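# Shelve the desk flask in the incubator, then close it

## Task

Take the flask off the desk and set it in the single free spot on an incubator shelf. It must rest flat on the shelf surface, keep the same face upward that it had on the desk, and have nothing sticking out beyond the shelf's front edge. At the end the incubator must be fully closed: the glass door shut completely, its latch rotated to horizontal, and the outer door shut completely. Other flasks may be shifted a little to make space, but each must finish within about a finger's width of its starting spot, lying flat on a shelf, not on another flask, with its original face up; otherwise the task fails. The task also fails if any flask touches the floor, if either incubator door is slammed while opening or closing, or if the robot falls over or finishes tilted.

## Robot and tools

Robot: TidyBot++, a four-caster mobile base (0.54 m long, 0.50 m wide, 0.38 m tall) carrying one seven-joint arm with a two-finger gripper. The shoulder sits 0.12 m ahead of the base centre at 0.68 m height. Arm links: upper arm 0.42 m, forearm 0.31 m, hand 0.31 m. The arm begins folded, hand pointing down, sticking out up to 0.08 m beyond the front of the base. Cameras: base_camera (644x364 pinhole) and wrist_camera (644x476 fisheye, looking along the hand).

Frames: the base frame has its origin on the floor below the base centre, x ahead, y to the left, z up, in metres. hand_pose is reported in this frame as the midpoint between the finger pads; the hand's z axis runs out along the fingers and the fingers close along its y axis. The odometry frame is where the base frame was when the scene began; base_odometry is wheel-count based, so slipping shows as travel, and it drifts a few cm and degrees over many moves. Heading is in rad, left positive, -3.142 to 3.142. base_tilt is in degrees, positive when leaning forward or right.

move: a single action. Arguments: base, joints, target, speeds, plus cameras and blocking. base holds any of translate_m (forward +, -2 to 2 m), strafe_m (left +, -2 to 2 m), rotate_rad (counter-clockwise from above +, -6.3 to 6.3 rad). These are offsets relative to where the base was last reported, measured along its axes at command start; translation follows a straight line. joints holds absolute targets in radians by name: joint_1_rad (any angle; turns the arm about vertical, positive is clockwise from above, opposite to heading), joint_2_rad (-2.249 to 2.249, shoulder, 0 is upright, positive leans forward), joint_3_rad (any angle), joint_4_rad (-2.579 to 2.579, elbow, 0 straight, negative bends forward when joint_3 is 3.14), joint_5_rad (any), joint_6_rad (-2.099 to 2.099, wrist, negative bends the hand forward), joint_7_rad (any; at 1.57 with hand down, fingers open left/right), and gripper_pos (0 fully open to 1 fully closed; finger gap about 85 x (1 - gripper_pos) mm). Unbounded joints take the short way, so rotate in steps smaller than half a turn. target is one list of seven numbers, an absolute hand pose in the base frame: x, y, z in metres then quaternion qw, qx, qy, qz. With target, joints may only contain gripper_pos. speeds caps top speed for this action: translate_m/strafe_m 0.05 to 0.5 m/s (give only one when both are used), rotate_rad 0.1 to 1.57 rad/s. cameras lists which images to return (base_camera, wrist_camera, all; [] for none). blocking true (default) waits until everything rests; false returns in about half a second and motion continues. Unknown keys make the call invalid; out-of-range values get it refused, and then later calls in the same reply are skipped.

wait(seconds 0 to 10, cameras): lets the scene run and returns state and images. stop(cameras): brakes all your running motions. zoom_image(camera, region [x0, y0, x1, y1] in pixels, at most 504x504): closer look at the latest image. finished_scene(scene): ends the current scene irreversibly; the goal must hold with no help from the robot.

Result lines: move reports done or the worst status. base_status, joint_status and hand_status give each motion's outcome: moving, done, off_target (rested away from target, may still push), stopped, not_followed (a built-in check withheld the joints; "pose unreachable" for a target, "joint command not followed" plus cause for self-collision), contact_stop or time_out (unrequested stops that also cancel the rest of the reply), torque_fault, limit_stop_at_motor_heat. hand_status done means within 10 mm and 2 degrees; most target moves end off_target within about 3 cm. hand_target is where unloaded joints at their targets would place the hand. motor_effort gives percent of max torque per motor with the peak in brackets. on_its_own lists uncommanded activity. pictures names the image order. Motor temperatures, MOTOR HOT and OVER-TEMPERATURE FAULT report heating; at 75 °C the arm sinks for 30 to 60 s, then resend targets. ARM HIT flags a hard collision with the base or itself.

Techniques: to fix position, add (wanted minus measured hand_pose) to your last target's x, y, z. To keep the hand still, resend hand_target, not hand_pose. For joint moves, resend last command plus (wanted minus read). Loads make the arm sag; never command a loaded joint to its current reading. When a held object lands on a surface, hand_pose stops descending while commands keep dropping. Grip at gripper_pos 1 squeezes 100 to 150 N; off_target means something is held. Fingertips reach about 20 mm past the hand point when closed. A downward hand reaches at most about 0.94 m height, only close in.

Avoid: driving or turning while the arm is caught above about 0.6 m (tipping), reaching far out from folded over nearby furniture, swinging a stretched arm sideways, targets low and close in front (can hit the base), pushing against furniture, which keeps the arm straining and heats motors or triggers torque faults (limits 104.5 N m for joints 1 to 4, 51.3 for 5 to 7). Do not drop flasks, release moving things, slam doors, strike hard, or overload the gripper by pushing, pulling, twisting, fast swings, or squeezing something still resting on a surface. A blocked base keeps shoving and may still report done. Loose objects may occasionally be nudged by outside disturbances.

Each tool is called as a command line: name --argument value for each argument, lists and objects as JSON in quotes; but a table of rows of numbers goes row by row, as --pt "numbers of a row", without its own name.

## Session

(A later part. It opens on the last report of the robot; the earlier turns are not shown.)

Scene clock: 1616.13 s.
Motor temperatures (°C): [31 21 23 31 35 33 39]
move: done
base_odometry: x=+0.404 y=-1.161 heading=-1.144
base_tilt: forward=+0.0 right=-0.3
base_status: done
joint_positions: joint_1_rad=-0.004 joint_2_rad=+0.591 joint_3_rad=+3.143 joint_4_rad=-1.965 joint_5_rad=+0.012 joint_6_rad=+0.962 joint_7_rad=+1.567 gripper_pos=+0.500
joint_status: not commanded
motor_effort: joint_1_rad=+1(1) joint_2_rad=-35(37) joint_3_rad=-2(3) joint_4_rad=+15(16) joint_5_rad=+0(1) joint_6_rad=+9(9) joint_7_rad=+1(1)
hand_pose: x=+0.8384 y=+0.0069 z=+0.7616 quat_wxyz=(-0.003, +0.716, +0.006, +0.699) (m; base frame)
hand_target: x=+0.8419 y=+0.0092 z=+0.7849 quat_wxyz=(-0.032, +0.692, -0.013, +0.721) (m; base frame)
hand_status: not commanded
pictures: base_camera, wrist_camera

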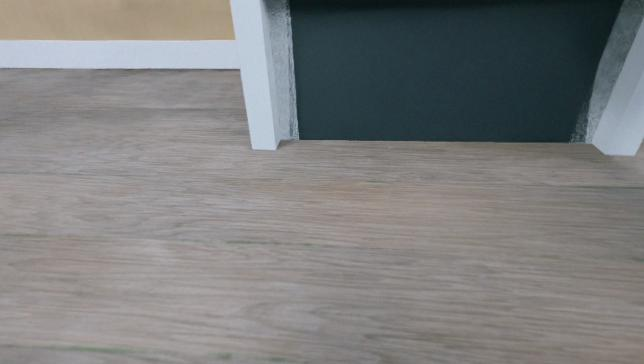

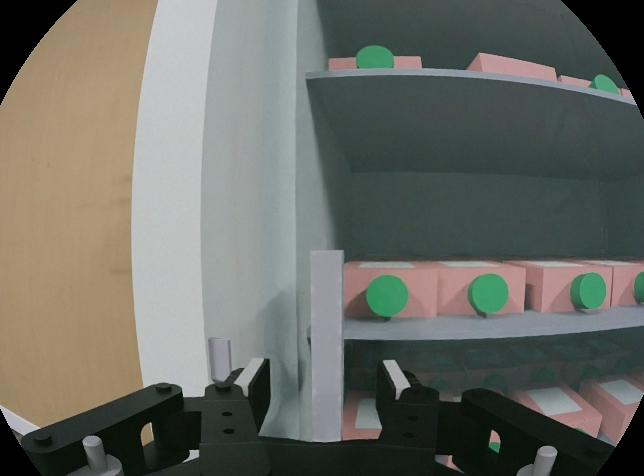

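move --base '{"translate_m": 0.04}' --speeds '{"translate_m": 0.05}'

Scene clock: 1666.53 s.
Motor temperatures (°C): [31 22 23 31 35 33 39]
move: done
base_odometry: x=+0.421 y=-1.197 heading=-1.144
base_tilt: forward=+0.0 right=-0.3
base_status: done
joint_positions: joint_1_rad=-0.004 joint_2_rad=+0.592 joint_3_rad=+3.143 joint_4_rad=-1.964 joint_5_rad=+0.012 joint_6_rad=+0.962 joint_7_rad=+1.567 gripper_pos=+0.500
joint_status: not commanded
motor_effort: joint_1_rad=+0(2) joint_2_rad=-35(38) joint_3_rad=-1(2) joint_4_rad=+15(16) joint_5_rad=+0(1) joint_6_rad=+9(9) joint_7_rad=+0(1)
hand_pose: x=+0.8388 y=+0.0069 z=+0.7618 quat_wxyz=(-0.003, +0.715, +0.006, +0.699) (m; base frame)
hand_target: x=+0.8419 y=+0.0092 z=+0.7849 quat_wxyz=(-0.032, +0.692, -0.013, +0.721) (m; base frame)
hand_status: not commanded
pictures: base_camera, wrist_camera

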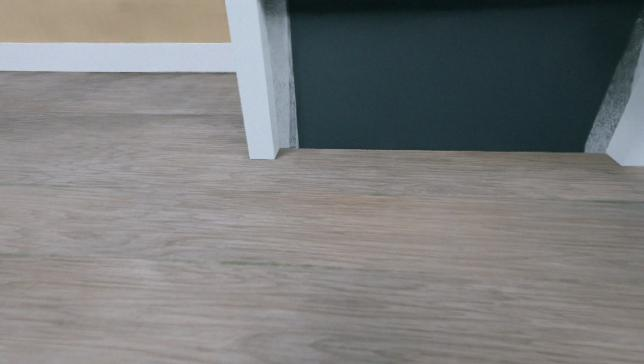

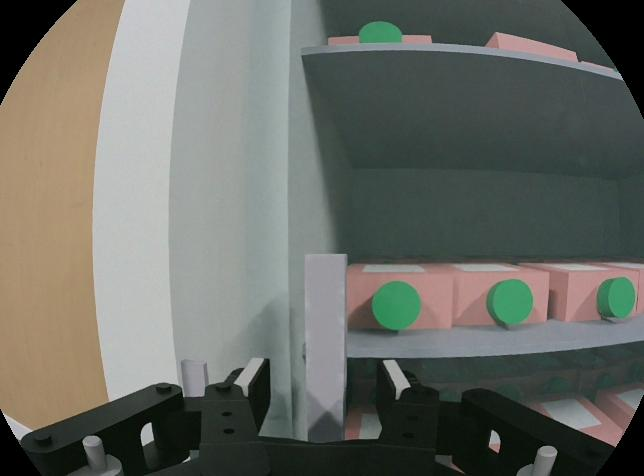

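move --joints '{"gripper_pos": 0.73}' --cameras '["wrist_camera"]'

move --joints '{"joint_7_rad": 0.9}' --cameras '["wrist_camera"]'

Scene clock: 1678.20 s.
Motor temperatures (°C): [31 22 23 31 35 33 39]
move: done
base_odometry: x=+0.421 y=-1.197 heading=-1.144
base_tilt: forward=+0.1 right=-0.3
base_status: not commanded
joint_positions: joint_1_rad=-0.004 joint_2_rad=+0.592 joint_3_rad=+3.143 joint_4_rad=-1.964 joint_5_rad=+0.012 joint_6_rad=+0.962 joint_7_rad=+1.567 gripper_pos=+0.730
joint_status: all done
motor_effort: joint_1_rad=-1(1) joint_2_rad=-35(36) joint_3_rad=-1(2) joint_4_rad=+14(15) joint_5_rad=+0(1) joint_6_rad=+9(9) joint_7_rad=+1(1)
hand_pose: x=+0.8388 y=+0.0069 z=+0.7618 quat_wxyz=(-0.003, +0.715, +0.006, +0.699) (m; base frame)
hand_target: x=+0.8419 y=+0.0092 z=+0.7849 quat_wxyz=(-0.032, +0.692, -0.013, +0.721) (m; base frame)
hand_status: not commanded
pictures: wrist_camera

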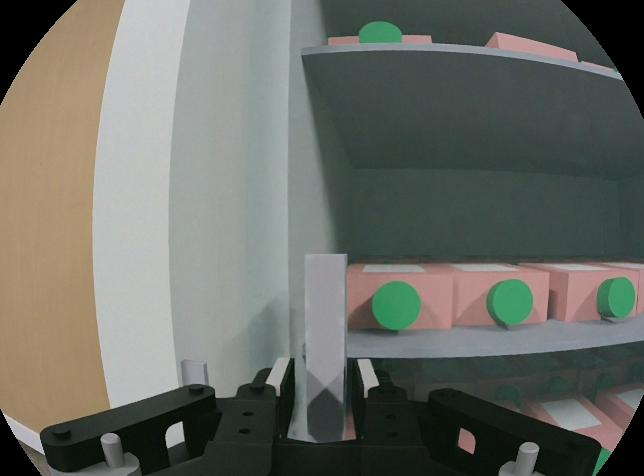

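Scene clock: 1679.50 s.
Motor temperatures (°C): [31 22 23 31 35 33 39]
move: done
base_odometry: x=+0.421 y=-1.197 heading=-1.144
base_tilt: forward=+0.0 right=-0.3
base_status: not commanded
joint_positions: joint_1_rad=-0.002 joint_2_rad=+0.592 joint_3_rad=+3.143 joint_4_rad=-1.964 joint_5_rad=+0.012 joint_6_rad=+0.963 joint_7_rad=+0.977 gripper_pos=+0.730
joint_status: all done
motor_effort: joint_1_rad=-2(3) joint_2_rad=-36(36) joint_3_rad=-3(4) joint_4_rad=+16(16) joint_5_rad=+1(2) joint_6_rad=+9(10) joint_7_rad=+0(1)
hand_pose: x=+0.8389 y=+0.0049 z=+0.7621 quat_wxyz=(-0.206, +0.685, -0.203, +0.668) (m; base frame)
hand_target: x=+0.8419 y=+0.0092 z=+0.7849 quat_wxyz=(-0.240, +0.659, -0.214, +0.680) (m; base frame)
hand_status: not commanded
pictures: wrist_camera

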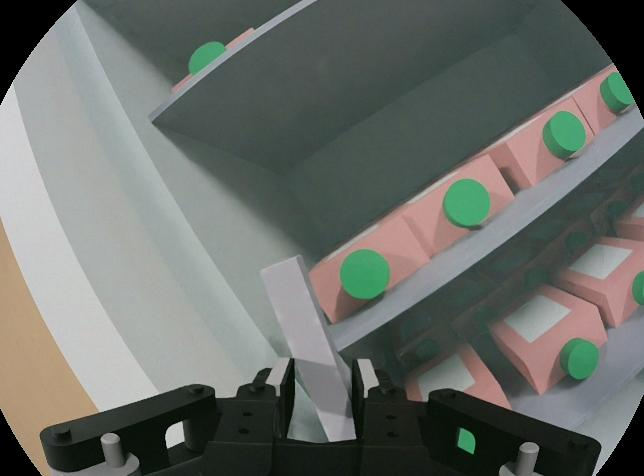

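move --joints '{"joint_7_rad": 0.3}' --cameras '["wrist_camera"]'

move --joints '{"joint_7_rad": -0.2}' --cameras '["wrist_camera"]'

move --joints '{"joint_7_rad": -0.4}' --cameras '["wrist_camera"]'

Scene clock: 1687.83 s.
Motor temperatures (°C): [31 22 23 31 35 33 39]
move: done
base_odometry: x=+0.421 y=-1.197 heading=-1.144
base_tilt: forward=+0.0 right=-0.3
base_status: not commanded
joint_positions: joint_1_rad=+0.002 joint_2_rad=+0.595 joint_3_rad=+3.143 joint_4_rad=-1.964 joint_5_rad=+0.012 joint_6_rad=+0.963 joint_7_rad=+0.377 gripper_pos=+0.730
joint_status: all done
motor_effort: joint_1_rad=-3(4) joint_2_rad=-37(38) joint_3_rad=-4(4) joint_4_rad=+16(16) joint_5_rad=+1(2) joint_6_rad=+10(11) joint_7_rad=+1(1)
hand_pose: x=+0.8391 y=+0.0025 z=+0.7604 quat_wxyz=(-0.393, +0.595, -0.398, +0.578) (m; base frame)
hand_target: x=+0.8419 y=+0.0092 z=+0.7849 quat_wxyz=(-0.431, +0.566, -0.399, +0.579) (m; base frame)
hand_status: not commanded
pictures: wrist_camera

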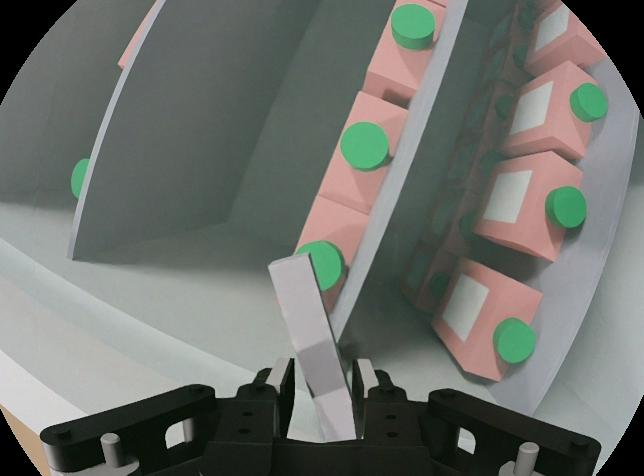

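Scene clock: 1689.07 s.
Motor temperatures (°C): [31 22 23 31 35 33 39]
move: done
base_odometry: x=+0.421 y=-1.197 heading=-1.144
base_tilt: forward=+0.1 right=-0.3
base_status: not commanded
joint_positions: joint_1_rad=+0.002 joint_2_rad=+0.597 joint_3_rad=+3.143 joint_4_rad=-1.964 joint_5_rad=+0.012 joint_6_rad=+0.964 joint_7_rad=-0.122 gripper_pos=+0.730
joint_status: all done
motor_effort: joint_1_rad=-1(4) joint_2_rad=-37(39) joint_3_rad=-2(4) joint_4_rad=+15(18) joint_5_rad=+1(2) joint_6_rad=+10(12) joint_7_rad=+0(1)
hand_pose: x=+0.8392 y=+0.0024 z=+0.7587 quat_wxyz=(-0.522, +0.478, -0.533, +0.462) (m; base frame)
hand_target: x=+0.8419 y=+0.0092 z=+0.7849 quat_wxyz=(-0.560, +0.450, -0.527, +0.454) (m; base frame)
hand_status: not commanded
pictures: wrist_camera

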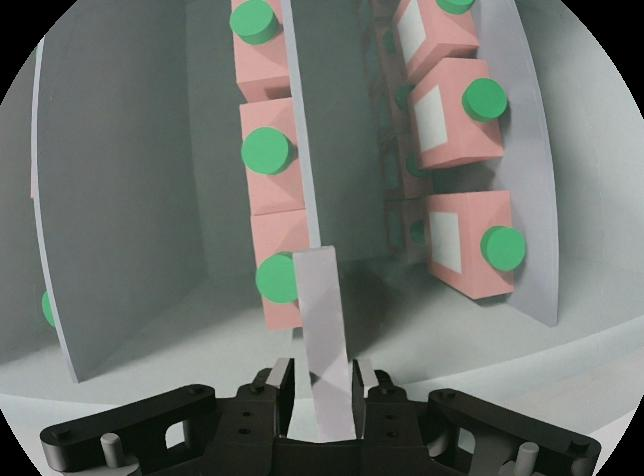

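Scene clock: 1690.00 s.
Motor temperatures (°C): [31 22 23 31 35 33 39]
move: done
base_odometry: x=+0.421 y=-1.197 heading=-1.144
base_tilt: forward=+0.1 right=-0.3
base_status: not commanded
joint_positions: joint_1_rad=+0.002 joint_2_rad=+0.601 joint_3_rad=+3.143 joint_4_rad=-1.964 joint_5_rad=+0.012 joint_6_rad=+0.964 joint_7_rad=-0.342 gripper_pos=+0.730
joint_status: all done
motor_effort: joint_1_rad=+0(2) joint_2_rad=-37(39) joint_3_rad=-1(3) joint_4_rad=+16(17) joint_5_rad=+1(1) joint_6_rad=+10(11) joint_7_rad=+1(1)
hand_pose: x=+0.8395 y=+0.0024 z=+0.7560 quat_wxyz=(-0.569, +0.418, -0.584, +0.401) (m; base frame)
hand_target: x=+0.8419 y=+0.0092 z=+0.7849 quat_wxyz=(-0.603, +0.395, -0.569, +0.396) (m; base frame)
hand_status: not commanded
pictures: wrist_camera

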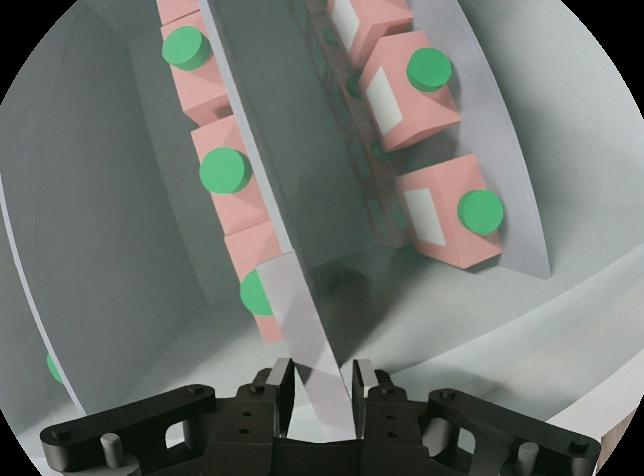

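move --joints '{"joint_7_rad": -0.1, "gripper_pos": 0.5}' --cameras '["wrist_camera"]'

move --base '{"translate_m": -0.3}' --speeds '{"translate_m": 0.15}' --cameras '["wrist_camera"]'

Scene clock: 1699.57 s.
Motor temperatures (°C): [31 22 23 31 35 33 39]
move: done
base_odometry: x=+0.421 y=-1.197 heading=-1.144
base_tilt: forward=+0.0 right=-0.3
base_status: not commanded
joint_positions: joint_1_rad=+0.002 joint_2_rad=+0.601 joint_3_rad=+3.143 joint_4_rad=-1.963 joint_5_rad=+0.012 joint_6_rad=+0.967 joint_7_rad=-0.128 gripper_pos=+0.500
joint_status: all done
motor_effort: joint_1_rad=-1(1) joint_2_rad=-36(37) joint_3_rad=-2(2) joint_4_rad=+15(16) joint_5_rad=+0(1) joint_6_rad=+9(10) joint_7_rad=+1(1)
hand_pose: x=+0.8398 y=+0.0025 z=+0.7576 quat_wxyz=(-0.524, +0.477, -0.534, +0.461) (m; base frame)
hand_target: x=+0.8419 y=+0.0092 z=+0.7849 quat_wxyz=(-0.537, +0.475, -0.504, +0.482) (m; base frame)
hand_status: not commanded
pictures: wrist_camera

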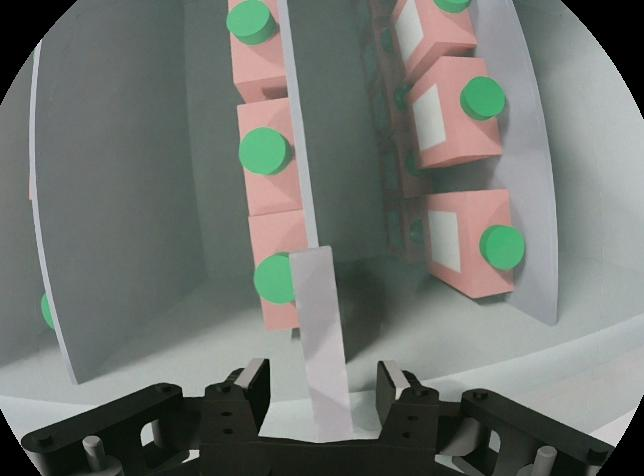

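Scene clock: 1702.20 s.
Motor temperatures (°C): [31 22 23 31 35 33 39]
move: done
base_odometry: x=+0.297 y=-0.924 heading=-1.144
base_tilt: forward=+0.1 right=-0.3
base_status: done
joint_positions: joint_1_rad=+0.002 joint_2_rad=+0.601 joint_3_rad=+3.143 joint_4_rad=-1.961 joint_5_rad=+0.012 joint_6_rad=+0.968 joint_7_rad=-0.128 gripper_pos=+0.500
joint_status: not commanded
motor_effort: joint_1_rad=-1(2) joint_2_rad=-36(38) joint_3_rad=-2(2) joint_4_rad=+14(16) joint_5_rad=+0(1) joint_6_rad=+9(9) joint_7_rad=+0(1)
hand_pose: x=+0.8404 y=+0.0025 z=+0.7588 quat_wxyz=(-0.525, +0.476, -0.534, +0.462) (m; base frame)
hand_target: x=+0.8419 y=+0.0092 z=+0.7849 quat_wxyz=(-0.537, +0.475, -0.504, +0.482) (m; base frame)
hand_status: not commanded
pictures: wrist_camera

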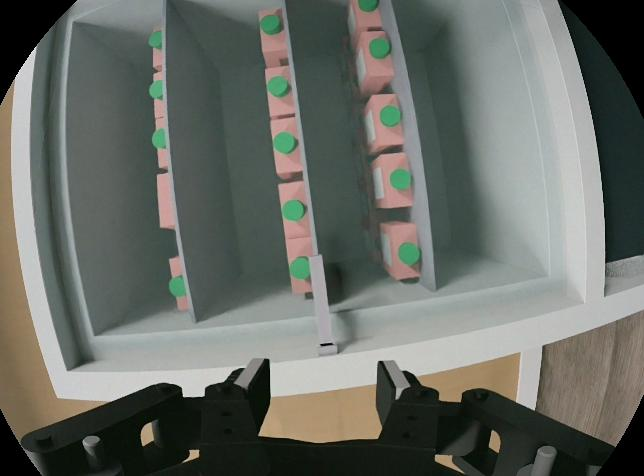

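move --joints '{"joint_7_rad": 1.49}' --cameras '["wrist_camera"]'

zoom_image --camera "wrist_camera" --region '[220, 220, 420, 380]'

Scene clock: 1708.63 s.
Motor temperatures (°C): [31 22 23 31 35 33 39]
move: done
base_odometry: x=+0.297 y=-0.924 heading=-1.144
base_tilt: forward=+0.1 right=-0.3
base_status: not commanded
joint_positions: joint_1_rad=+0.002 joint_2_rad=+0.601 joint_3_rad=+3.143 joint_4_rad=-1.961 joint_5_rad=+0.012 joint_6_rad=+0.968 joint_7_rad=+1.414 gripper_pos=+0.500
joint_status: all done
motor_effort: joint_1_rad=+0(1) joint_2_rad=-36(36) joint_3_rad=-2(2) joint_4_rad=+15(15) joint_5_rad=+0(1) joint_6_rad=+9(9) joint_7_rad=+1(2)
hand_pose: x=+0.8404 y=+0.0025 z=+0.7588 quat_wxyz=(-0.055, +0.713, -0.051, +0.697) (m; base frame)
hand_target: x=+0.8419 y=+0.0092 z=+0.7849 quat_wxyz=(-0.032, +0.692, -0.013, +0.721) (m; base frame)
hand_status: not commanded
pictures: wrist_camera

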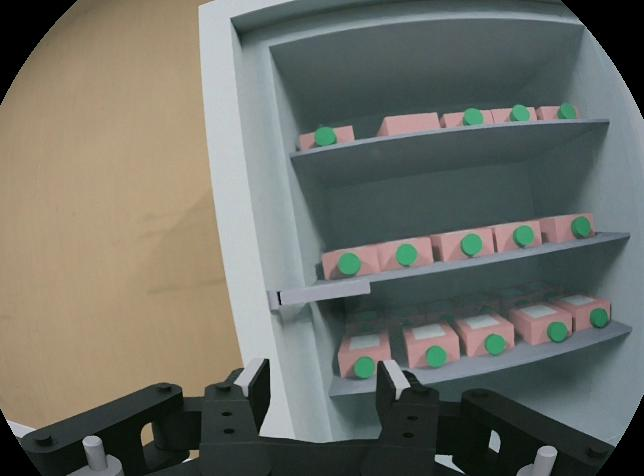

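Scaled by 2.520.

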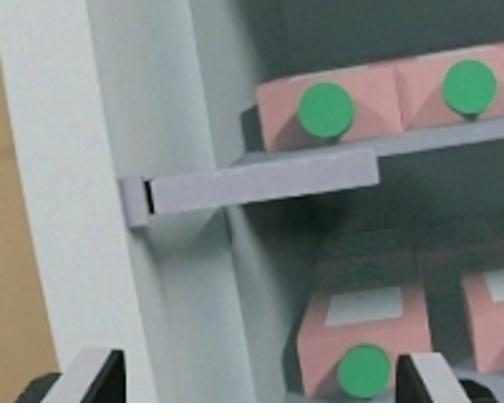

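move --base '{"translate_m": -0.65}' --speeds '{"translate_m": 0.3}' --cameras '["wrist_camera"]'

move --joints '{"joint_2_rad": -0.5, "joint_4_rad": -2.13, "joint_6_rad": 0.06, "joint_7_rad": 3.14, "gripper_pos": 1.0}' --base '{"strafe_m": -0.72}' --speeds '{"strafe_m": 0.3}'

Scene clock: 1721.50 s.
Motor temperatures (°C): [31 22 23 31 35 33 39]
move: done
base_odometry: x=+0.028 y=-0.332 heading=-1.144
base_tilt: forward=+0.0 right=-0.4
base_status: done
joint_positions: joint_1_rad=+0.002 joint_2_rad=+0.601 joint_3_rad=+3.143 joint_4_rad=-1.960 joint_5_rad=+0.012 joint_6_rad=+0.968 joint_7_rad=+1.414 gripper_pos=+0.500
joint_status: not commanded
motor_effort: joint_1_rad=+0(1) joint_2_rad=-36(38) joint_3_rad=-2(2) joint_4_rad=+15(16) joint_5_rad=+1(1) joint_6_rad=+9(9) joint_7_rad=+1(1)
hand_pose: x=+0.8406 y=+0.0025 z=+0.7594 quat_wxyz=(-0.055, +0.713, -0.051, +0.697) (m; base frame)
hand_target: x=+0.8419 y=+0.0092 z=+0.7849 quat_wxyz=(-0.032, +0.692, -0.013, +0.721) (m; base frame)
hand_status: not commanded
pictures: wrist_camera

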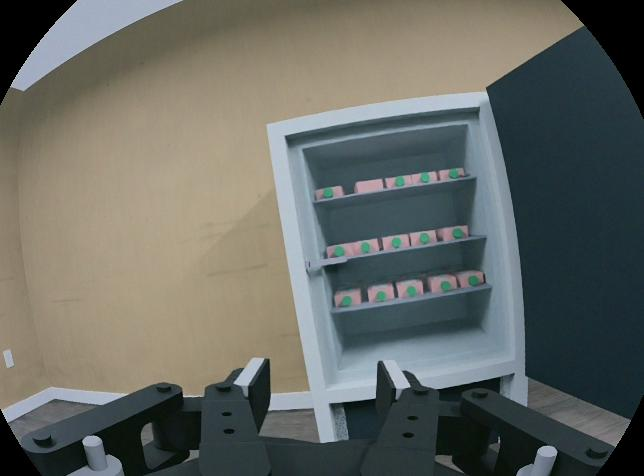

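Scene clock: 1724.80 s.
Motor temperatures (°C): [31 22 23 31 35 33 39]
move: done
base_odometry: x=-0.628 y=-0.630 heading=-1.144
base_tilt: forward=+0.0 right=-0.3
base_status: done
joint_positions: joint_1_rad=-0.002 joint_2_rad=-0.489 joint_3_rad=+3.143 joint_4_rad=-2.117 joint_5_rad=+0.012 joint_6_rad=+0.114 joint_7_rad=+3.062 gripper_pos=+0.999
joint_status: all done
motor_effort: joint_1_rad=-1(3) joint_2_rad=-4(38) joint_3_rad=+0(2) joint_4_rad=+22(23) joint_5_rad=+0(1) joint_6_rad=+9(10) joint_7_rad=+0(1)
hand_pose: x=+0.5462 y=+0.0019 z=+1.0529 quat_wxyz=(+0.495, +0.502, +0.469, +0.532) (m; base frame)
hand_target: x=+0.5424 y=+0.0019 z=+1.0327 quat_wxyz=(+0.507, +0.492, +0.507, +0.494) (m; base frame)
hand_status: not commanded
pictures: base_camera, wrist_camera

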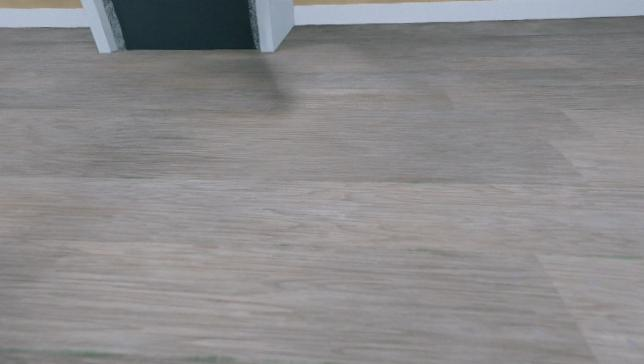

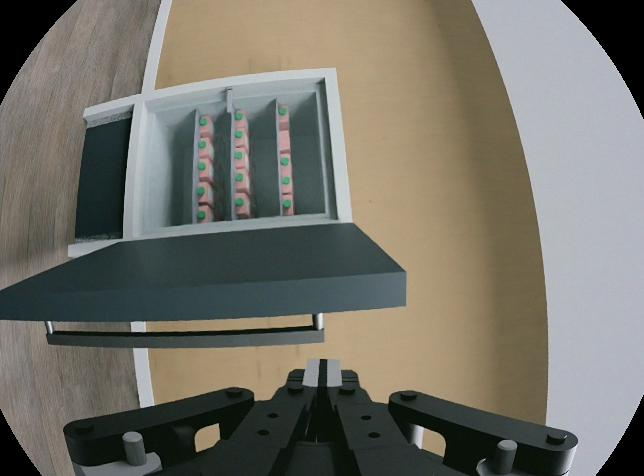

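move --base '{"strafe_m": -0.2}' --speeds '{"strafe_m": 0.2}' --cameras '["wrist_camera"]'

move --base '{"translate_m": 0.7}' --speeds '{"translate_m": 0.2}' --cameras '["wrist_camera"]'

Scene clock: 1741.73 s.
Motor temperatures (°C): [31 22 23 31 35 33 39]
move: done
base_odometry: x=-0.810 y=-0.713 heading=-1.144
base_tilt: forward=+0.1 right=-0.4
base_status: done
joint_positions: joint_1_rad=-0.002 joint_2_rad=-0.489 joint_3_rad=+3.143 joint_4_rad=-2.117 joint_5_rad=+0.012 joint_6_rad=+0.113 joint_7_rad=+3.062 gripper_pos=+0.999
joint_status: not commanded
motor_effort: joint_1_rad=-1(2) joint_2_rad=-5(5) joint_3_rad=+0(2) joint_4_rad=+22(23) joint_5_rad=+0(1) joint_6_rad=+9(9) joint_7_rad=+0(1)
hand_pose: x=+0.5462 y=+0.0019 z=+1.0523 quat_wxyz=(+0.495, +0.502, +0.470, +0.531) (m; base frame)
hand_target: x=+0.5424 y=+0.0019 z=+1.0327 quat_wxyz=(+0.507, +0.492, +0.507, +0.494) (m; base frame)
hand_status: not commanded
pictures: wrist_camera

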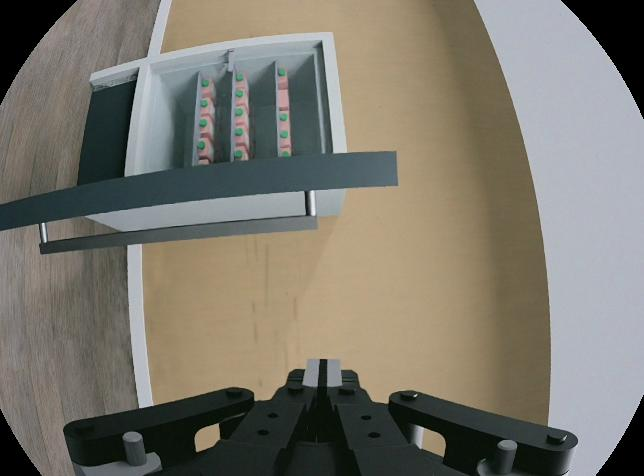

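Scene clock: 1745.97 s.
Motor temperatures (°C): [31 22 23 31 35 33 39]
move: done
base_odometry: x=-0.521 y=-1.350 heading=-1.145
base_tilt: forward=+0.0 right=-0.4
base_status: done
joint_positions: joint_1_rad=-0.002 joint_2_rad=-0.494 joint_3_rad=+3.143 joint_4_rad=-2.118 joint_5_rad=+0.012 joint_6_rad=+0.112 joint_7_rad=+3.062 gripper_pos=+0.999
joint_status: not commanded
motor_effort: joint_1_rad=-1(1) joint_2_rad=-4(8) joint_3_rad=+0(1) joint_4_rad=+22(23) joint_5_rad=+0(1) joint_6_rad=+9(9) joint_7_rad=+0(1)
hand_pose: x=+0.5441 y=+0.0019 z=+1.0536 quat_wxyz=(+0.496, +0.501, +0.469, +0.532) (m; base frame)
hand_target: x=+0.5424 y=+0.0019 z=+1.0327 quat_wxyz=(+0.507, +0.492, +0.507, +0.494) (m; base frame)
hand_status: not commanded
pictures: wrist_camera

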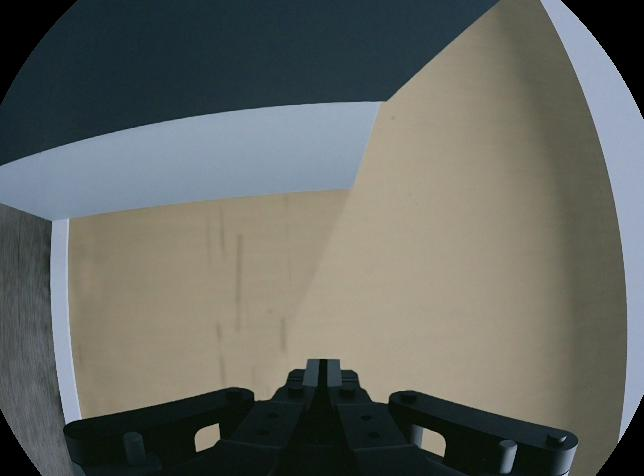

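move --base '{"translate_m": 0.12}' --speeds '{"translate_m": 0.15}' --cameras '[]'

move --base '{"strafe_m": 0.3}' --speeds '{"strafe_m": 0.06}' --cameras '["wrist_camera"]'

Scene clock: 1761.17 s.
Motor temperatures (°C): [31 22 23 31 35 33 39]
move: time_out
base_odometry: x=-0.483 y=-1.436 heading=-1.113
base_tilt: forward=+0.1 right=-0.3
base_status: translate_m time_out (by the wheels' count: +0.094 of +0.120)
joint_positions: joint_1_rad=+0.000 joint_2_rad=-0.492 joint_3_rad=+3.145 joint_4_rad=-2.123 joint_5_rad=+0.012 joint_6_rad=+0.108 joint_7_rad=+3.063 gripper_pos=+0.999
joint_status: not commanded
motor_effort: joint_1_rad=+0(2) joint_2_rad=-4(18) joint_3_rad=+0(4) joint_4_rad=+22(26) joint_5_rad=+0(1) joint_6_rad=+9(11) joint_7_rad=+0(1)
hand_pose: x=+0.5450 y=-0.0002 z=+1.0487 quat_wxyz=(+0.494, +0.505, +0.470, +0.529) (m; base frame)
hand_target: x=+0.5424 y=+0.0019 z=+1.0327 quat_wxyz=(+0.507, +0.492, +0.507, +0.494) (m; base frame)
hand_status: not commanded
pictures: none
No camera images: "cameras" was empty.

not run: a stop that you did not command came earlier in this reply.

move --base '{"translate_m": -0.08, "rotate_rad": -0.03}' --speeds '{"translate_m": 0.1}'

Scene clock: 1767.90 s.
Motor temperatures (°C): [31 22 23 31 35 33 39]
move: done
base_odometry: x=-0.518 y=-1.364 heading=-1.144
base_tilt: forward=+0.0 right=-0.4
base_status: done
joint_positions: joint_1_rad=+0.000 joint_2_rad=-0.497 joint_3_rad=+3.145 joint_4_rad=-2.123 joint_5_rad=+0.012 joint_6_rad=+0.107 joint_7_rad=+3.063 gripper_pos=+0.999
joint_status: not commanded
motor_effort: joint_1_rad=+0(1) joint_2_rad=-5(8) joint_3_rad=+0(1) joint_4_rad=+21(23) joint_5_rad=+0(1) joint_6_rad=+9(9) joint_7_rad=+1(1)
hand_pose: x=+0.5432 y=-0.0001 z=+1.0507 quat_wxyz=(+0.495, +0.504, +0.469, +0.530) (m; base frame)
hand_target: x=+0.5424 y=+0.0019 z=+1.0327 quat_wxyz=(+0.507, +0.492, +0.507, +0.494) (m; base frame)
hand_status: not commanded
pictures: base_camera, wrist_camera

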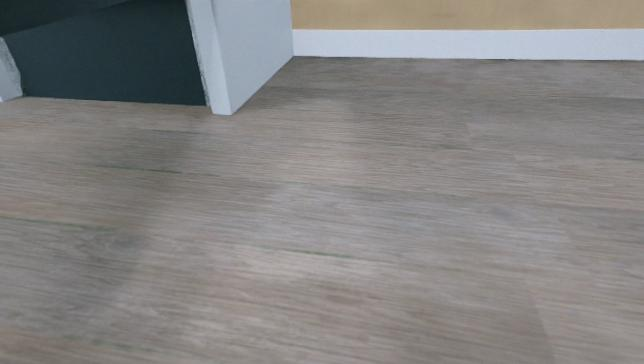

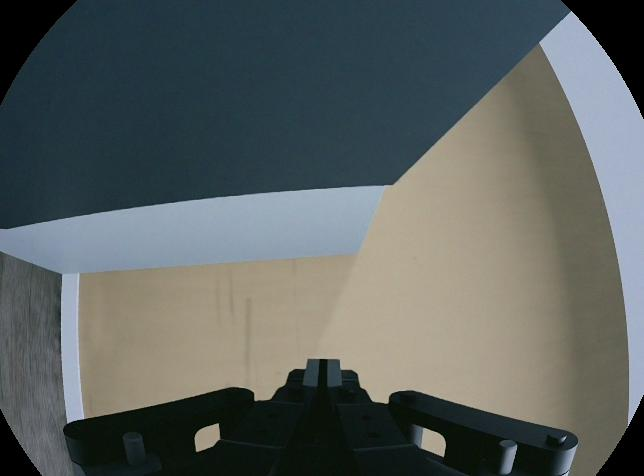

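move --base '{"rotate_rad": -0.05}' --speeds '{"rotate_rad": 0.2}' --cameras '["base_camera"]'

move --base '{"strafe_m": 0.3}' --speeds '{"strafe_m": 0.06}'

Scene clock: 1780.47 s.
Motor temperatures (°C): [31 22 23 31 35 33 39]
move: done
base_odometry: x=-0.518 y=-1.364 heading=-1.194
base_tilt: forward=+0.0 right=-0.3
base_status: done
joint_positions: joint_1_rad=+0.000 joint_2_rad=-0.497 joint_3_rad=+3.145 joint_4_rad=-2.123 joint_5_rad=+0.012 joint_6_rad=+0.107 joint_7_rad=+3.063 gripper_pos=+0.999
joint_status: not commanded
motor_effort: joint_1_rad=+0(1) joint_2_rad=-4(4) joint_3_rad=+0(2) joint_4_rad=+22(23) joint_5_rad=+0(1) joint_6_rad=+9(9) joint_7_rad=+0(1)
hand_pose: x=+0.5432 y=+0.0000 z=+1.0507 quat_wxyz=(+0.495, +0.504, +0.469, +0.530) (m; base frame)
hand_target: x=+0.5424 y=+0.0019 z=+1.0327 quat_wxyz=(+0.507, +0.492, +0.507, +0.494) (m; base frame)
hand_status: not commanded
pictures: base_camera

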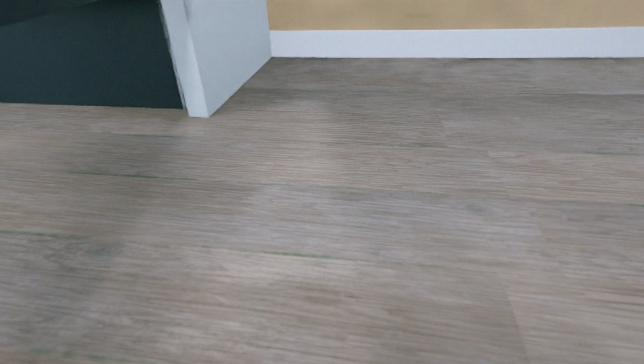

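Scene clock: 1785.97 s.
Motor temperatures (°C): [31 22 23 31 35 33 39]
move: done
base_odometry: x=-0.239 y=-1.254 heading=-1.194
base_tilt: forward=+0.0 right=-0.4
base_status: done
joint_positions: joint_1_rad=+0.001 joint_2_rad=-0.497 joint_3_rad=+3.146 joint_4_rad=-2.123 joint_5_rad=+0.012 joint_6_rad=+0.107 joint_7_rad=+3.063 gripper_pos=+0.999
joint_status: not commanded
motor_effort: joint_1_rad=-1(3) joint_2_rad=-4(5) joint_3_rad=-1(4) joint_4_rad=+22(23) joint_5_rad=+0(1) joint_6_rad=+9(10) joint_7_rad=+0(1)
hand_pose: x=+0.5431 y=-0.0010 z=+1.0508 quat_wxyz=(+0.496, +0.504, +0.469, +0.529) (m; base frame)
hand_target: x=+0.5424 y=+0.0019 z=+1.0327 quat_wxyz=(+0.507, +0.492, +0.507, +0.494) (m; base frame)
hand_status: not commanded
pictures: base_camera, wrist_camera

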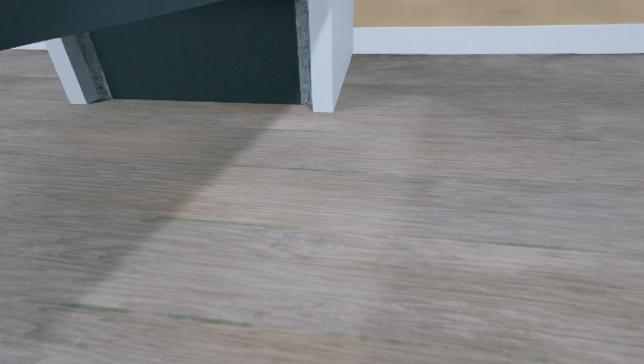

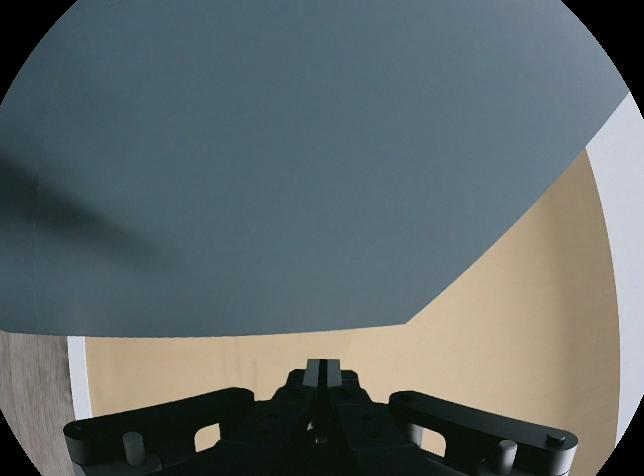

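move --base '{"strafe_m": 0.15}' --speeds '{"strafe_m": 0.06}'

Scene clock: 1791.80 s.
Motor temperatures (°C): [31 22 23 31 35 33 39]
move: done
base_odometry: x=-0.100 y=-1.198 heading=-1.193
base_tilt: forward=+0.0 right=-0.3
base_status: done
joint_positions: joint_1_rad=+0.002 joint_2_rad=-0.497 joint_3_rad=+3.147 joint_4_rad=-2.123 joint_5_rad=+0.012 joint_6_rad=+0.107 joint_7_rad=+3.064 gripper_pos=+0.999
joint_status: not commanded
motor_effort: joint_1_rad=+0(3) joint_2_rad=-4(5) joint_3_rad=+0(4) joint_4_rad=+22(23) joint_5_rad=+1(1) joint_6_rad=+9(9) joint_7_rad=+0(1)
hand_pose: x=+0.5431 y=-0.0021 z=+1.0509 quat_wxyz=(+0.497, +0.504, +0.468, +0.529) (m; base frame)
hand_target: x=+0.5424 y=+0.0019 z=+1.0327 quat_wxyz=(+0.507, +0.492, +0.507, +0.494) (m; base frame)
hand_status: not commanded
pictures: base_camera, wrist_camera

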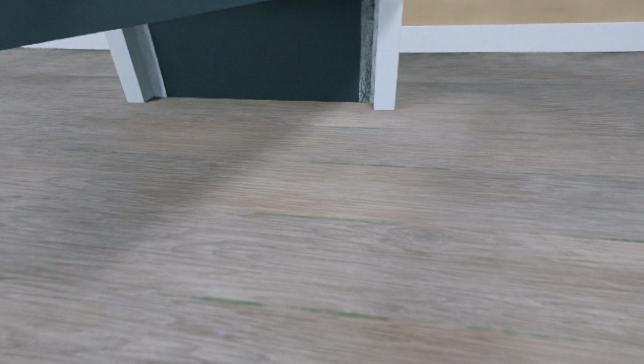

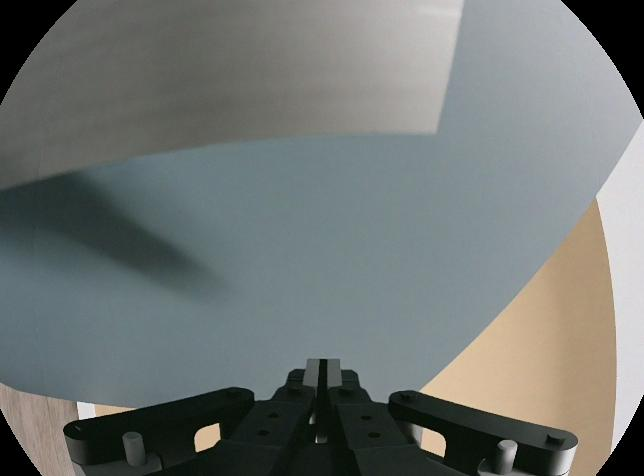

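move --base '{"translate_m": -0.06}' --speeds '{"translate_m": 0.1}' --cameras '[]'

move --joints '{"joint_2_rad": -0.5, "joint_4_rad": -1.83, "joint_6_rad": -0.25}'

Scene clock: 1805.70 s.
Motor temperatures (°C): [31 22 23 31 35 33 39]
move: done
base_odometry: x=-0.122 y=-1.142 heading=-1.194
base_tilt: forward=+0.0 right=-0.3
base_status: done
joint_positions: joint_1_rad=+0.002 joint_2_rad=-0.499 joint_3_rad=+3.147 joint_4_rad=-2.123 joint_5_rad=+0.012 joint_6_rad=+0.107 joint_7_rad=+3.064 gripper_pos=+0.999
joint_status: not commanded
motor_effort: joint_1_rad=+0(1) joint_2_rad=-4(8) joint_3_rad=+0(1) joint_4_rad=+22(24) joint_5_rad=+0(1) joint_6_rad=+9(9) joint_7_rad=+0(1)
hand_pose: x=+0.5424 y=-0.0021 z=+1.0516 quat_wxyz=(+0.497, +0.504, +0.468, +0.529) (m; base frame)
hand_target: x=+0.5424 y=+0.0019 z=+1.0327 quat_wxyz=(+0.507, +0.492, +0.507, +0.494) (m; base frame)
hand_status: not commanded
pictures: none
No camera images: "cameras" was empty.

Scene clock: 1807.40 s.
Motor temperatures (°C): [31 22 23 31 35 33 39]
move: done
base_odometry: x=-0.122 y=-1.142 heading=-1.194
base_tilt: forward=+0.0 right=-0.3
base_status: not commanded
joint_positions: joint_1_rad=+0.002 joint_2_rad=-0.499 joint_3_rad=+3.147 joint_4_rad=-1.846 joint_5_rad=+0.012 joint_6_rad=-0.195 joint_7_rad=+3.064 gripper_pos=+0.999
joint_status: all done
motor_effort: joint_1_rad=+0(1) joint_2_rad=-3(5) joint_3_rad=+0(1) joint_4_rad=+22(24) joint_5_rad=+0(1) joint_6_rad=+9(10) joint_7_rad=+0(1)
hand_pose: x=+0.5353 y=-0.0033 z=+1.1302 quat_wxyz=(+0.492, +0.511, +0.473, +0.522) (m; base frame)
hand_target: x=+0.5338 y=-0.0010 z=+1.1232 quat_wxyz=(+0.506, +0.497, +0.507, +0.489) (m; base frame)
hand_status: not commanded
pictures: base_camera, wrist_camera

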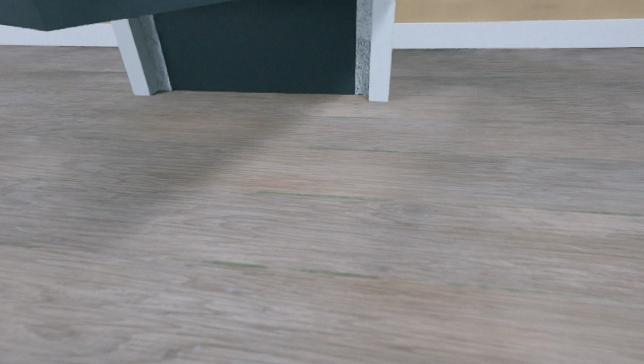

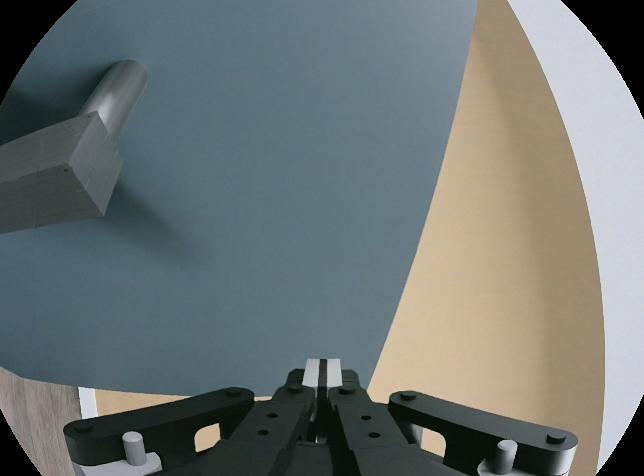

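move --base '{"translate_m": 0.1, "strafe_m": 0.2}' --speeds '{"translate_m": 0.08}'

Scene clock: 1814.90 s.
Motor temperatures (°C): [31 22 23 31 35 33 39]
move: done
base_odometry: x=+0.101 y=-1.161 heading=-1.193
base_tilt: forward=+0.1 right=-0.4
base_status: done
joint_positions: joint_1_rad=+0.005 joint_2_rad=-0.501 joint_3_rad=+3.148 joint_4_rad=-1.846 joint_5_rad=+0.012 joint_6_rad=-0.199 joint_7_rad=+3.064 gripper_pos=+0.999
joint_status: not commanded
motor_effort: joint_1_rad=-1(4) joint_2_rad=-3(5) joint_3_rad=-1(5) joint_4_rad=+22(23) joint_5_rad=+0(1) joint_6_rad=+9(10) joint_7_rad=+0(1)
hand_pose: x=+0.5347 y=-0.0053 z=+1.1296 quat_wxyz=(+0.492, +0.513, +0.473, +0.521) (m; base frame)
hand_target: x=+0.5338 y=-0.0010 z=+1.1232 quat_wxyz=(+0.506, +0.497, +0.507, +0.489) (m; base frame)
hand_status: not commanded
pictures: base_camera, wrist_camera

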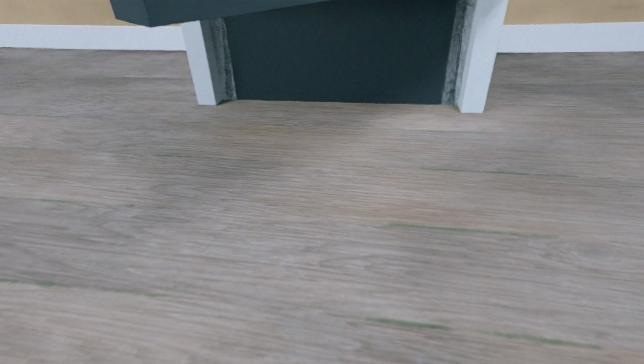

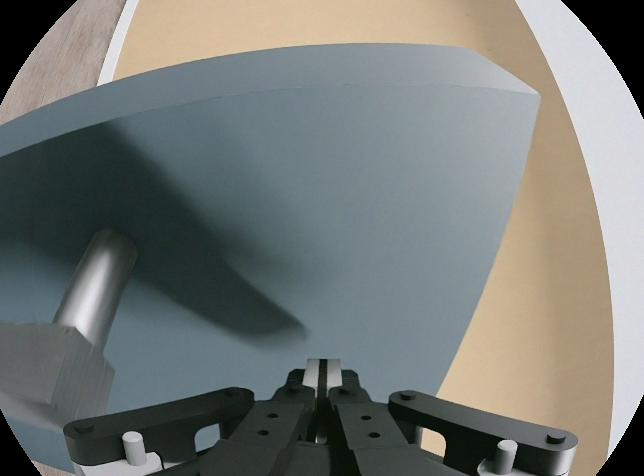

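move --base '{"translate_m": 0.15, "strafe_m": 0.1}' --speeds '{"translate_m": 0.06}'

Scene clock: 1823.47 s.
Motor temperatures (°C): [31 21 23 31 35 33 39]
move: done
base_odometry: x=+0.249 y=-1.264 heading=-1.193
base_tilt: forward=+0.0 right=-0.3
base_status: done
joint_positions: joint_1_rad=+0.005 joint_2_rad=-0.502 joint_3_rad=+3.149 joint_4_rad=-1.846 joint_5_rad=+0.012 joint_6_rad=-0.200 joint_7_rad=+3.064 gripper_pos=+0.999
joint_status: not commanded
motor_effort: joint_1_rad=+0(2) joint_2_rad=-4(6) joint_3_rad=+0(4) joint_4_rad=+22(23) joint_5_rad=+0(1) joint_6_rad=+9(9) joint_7_rad=+0(1)
hand_pose: x=+0.5342 y=-0.0055 z=+1.1298 quat_wxyz=(+0.492, +0.513, +0.472, +0.521) (m; base frame)
hand_target: x=+0.5338 y=-0.0010 z=+1.1232 quat_wxyz=(+0.506, +0.497, +0.507, +0.489) (m; base frame)
hand_status: not commanded
pictures: base_camera, wrist_camera

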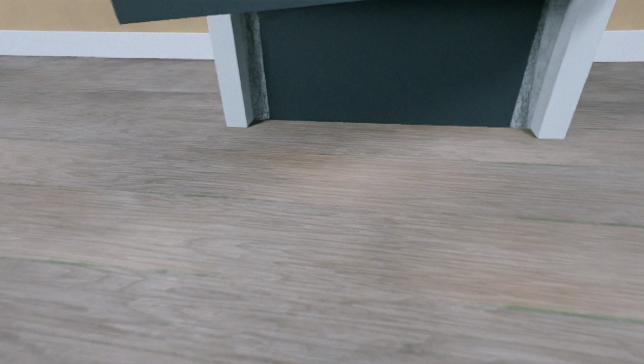

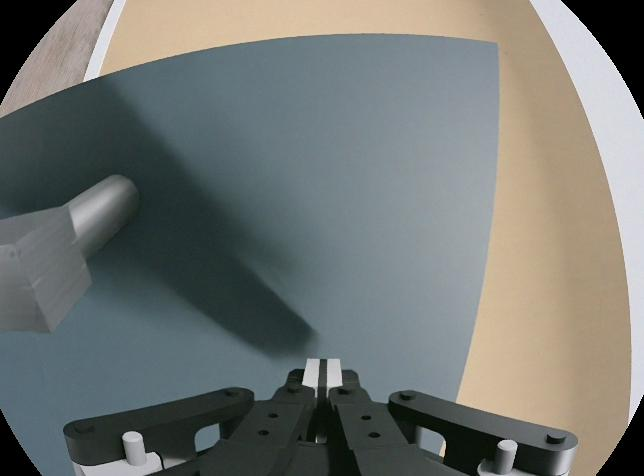

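move --base '{"translate_m": 0.08}' --speeds '{"translate_m": 0.05}'

Scene clock: 1829.57 s.
Motor temperatures (°C): [31 21 23 31 35 33 39]
move: done
base_odometry: x=+0.279 y=-1.338 heading=-1.193
base_tilt: forward=+0.0 right=-0.3
base_status: done
joint_positions: joint_1_rad=+0.005 joint_2_rad=-0.502 joint_3_rad=+3.149 joint_4_rad=-1.845 joint_5_rad=+0.012 joint_6_rad=-0.201 joint_7_rad=+3.064 gripper_pos=+0.999
joint_status: not commanded
motor_effort: joint_1_rad=-1(1) joint_2_rad=-4(6) joint_3_rad=+0(2) joint_4_rad=+21(22) joint_5_rad=+0(1) joint_6_rad=+9(10) joint_7_rad=+0(1)
hand_pose: x=+0.5339 y=-0.0055 z=+1.1300 quat_wxyz=(+0.492, +0.513, +0.472, +0.521) (m; base frame)
hand_target: x=+0.5338 y=-0.0010 z=+1.1232 quat_wxyz=(+0.506, +0.497, +0.507, +0.489) (m; base frame)
hand_status: not commanded
pictures: base_camera, wrist_camera

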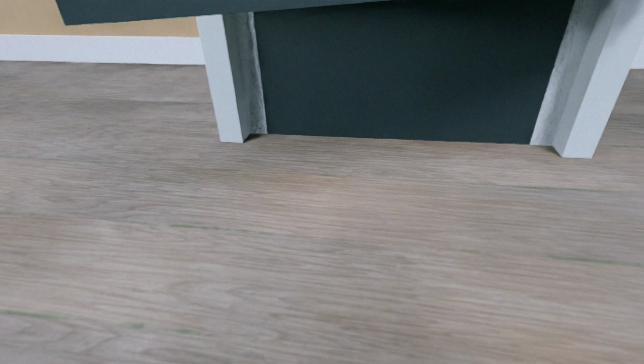

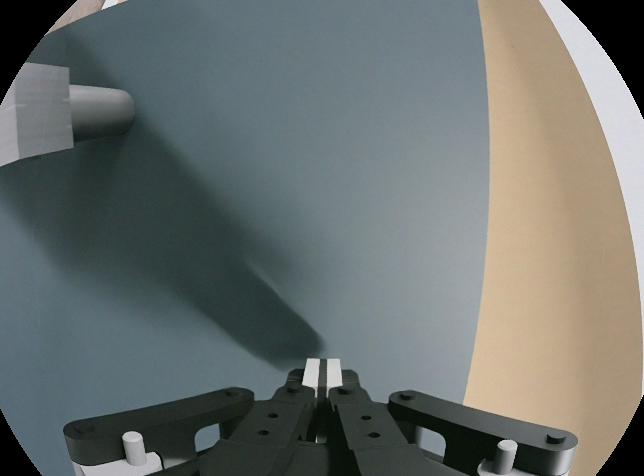

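move --base '{"translate_m": 0.12, "strafe_m": 0.08}' --speeds '{"translate_m": 0.05}'

Scene clock: 1843.80 s.
Motor temperatures (°C): [31 21 23 31 35 33 39]
move: done
base_odometry: x=+0.398 y=-1.421 heading=-1.193
base_tilt: forward=+0.0 right=-0.4
base_status: done
joint_positions: joint_1_rad=+0.005 joint_2_rad=-0.503 joint_3_rad=+3.149 joint_4_rad=-1.845 joint_5_rad=+0.012 joint_6_rad=-0.202 joint_7_rad=+3.064 gripper_pos=+0.999
joint_status: not commanded
motor_effort: joint_1_rad=+0(2) joint_2_rad=-4(7) joint_3_rad=+0(2) joint_4_rad=+23(23) joint_5_rad=+0(1) joint_6_rad=+9(10) joint_7_rad=+1(1)
hand_pose: x=+0.5336 y=-0.0055 z=+1.1302 quat_wxyz=(+0.492, +0.513, +0.472, +0.521) (m; base frame)
hand_target: x=+0.5338 y=-0.0010 z=+1.1232 quat_wxyz=(+0.506, +0.497, +0.507, +0.489) (m; base frame)
hand_status: not commanded
pictures: base_camera, wrist_camera

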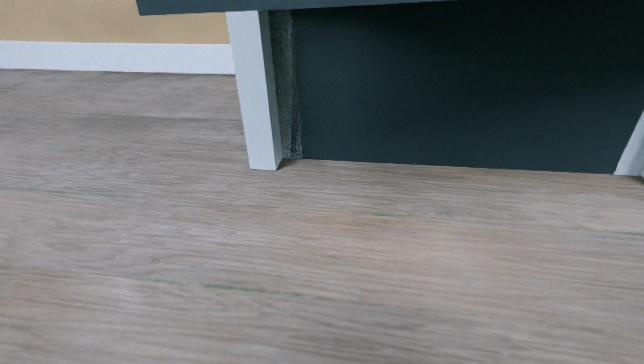

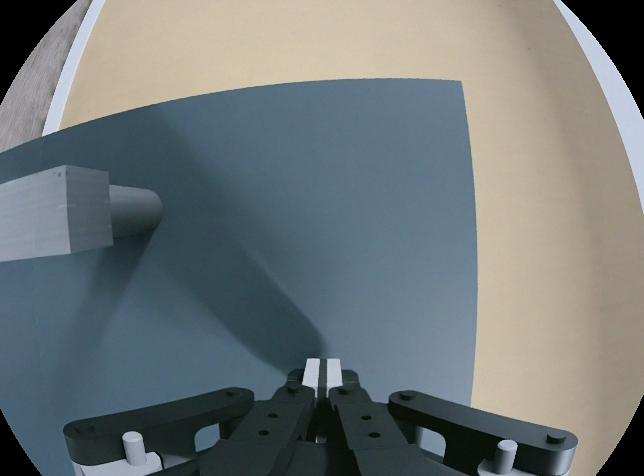

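move --base '{"translate_m": 0.07, "strafe_m": 0.07}' --speeds '{"translate_m": 0.05}'

Scene clock: 1849.30 s.
Motor temperatures (°C): [31 21 23 31 35 33 39]
move: done
base_odometry: x=+0.488 y=-1.460 heading=-1.193
base_tilt: forward=+0.1 right=-0.3
base_status: done
joint_positions: joint_1_rad=+0.005 joint_2_rad=-0.503 joint_3_rad=+3.149 joint_4_rad=-1.845 joint_5_rad=+0.012 joint_6_rad=-0.203 joint_7_rad=+3.064 gripper_pos=+0.999
joint_status: not commanded
motor_effort: joint_1_rad=+0(2) joint_2_rad=-4(5) joint_3_rad=+0(3) joint_4_rad=+22(22) joint_5_rad=+0(1) joint_6_rad=+9(9) joint_7_rad=+0(1)
hand_pose: x=+0.5336 y=-0.0056 z=+1.1301 quat_wxyz=(+0.492, +0.513, +0.472, +0.520) (m; base frame)
hand_target: x=+0.5338 y=-0.0010 z=+1.1232 quat_wxyz=(+0.506, +0.497, +0.507, +0.489) (m; base frame)
hand_status: not commanded
pictures: base_camera, wrist_camera

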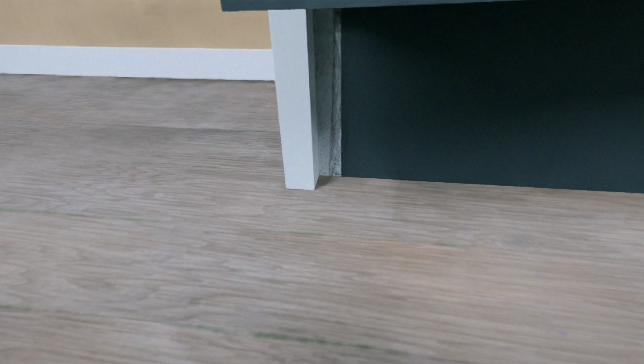

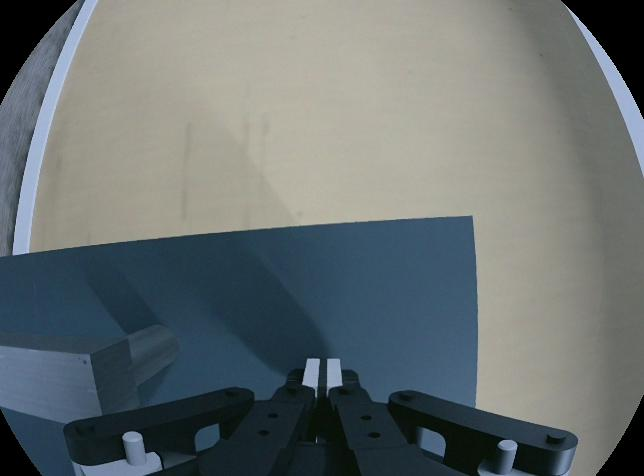

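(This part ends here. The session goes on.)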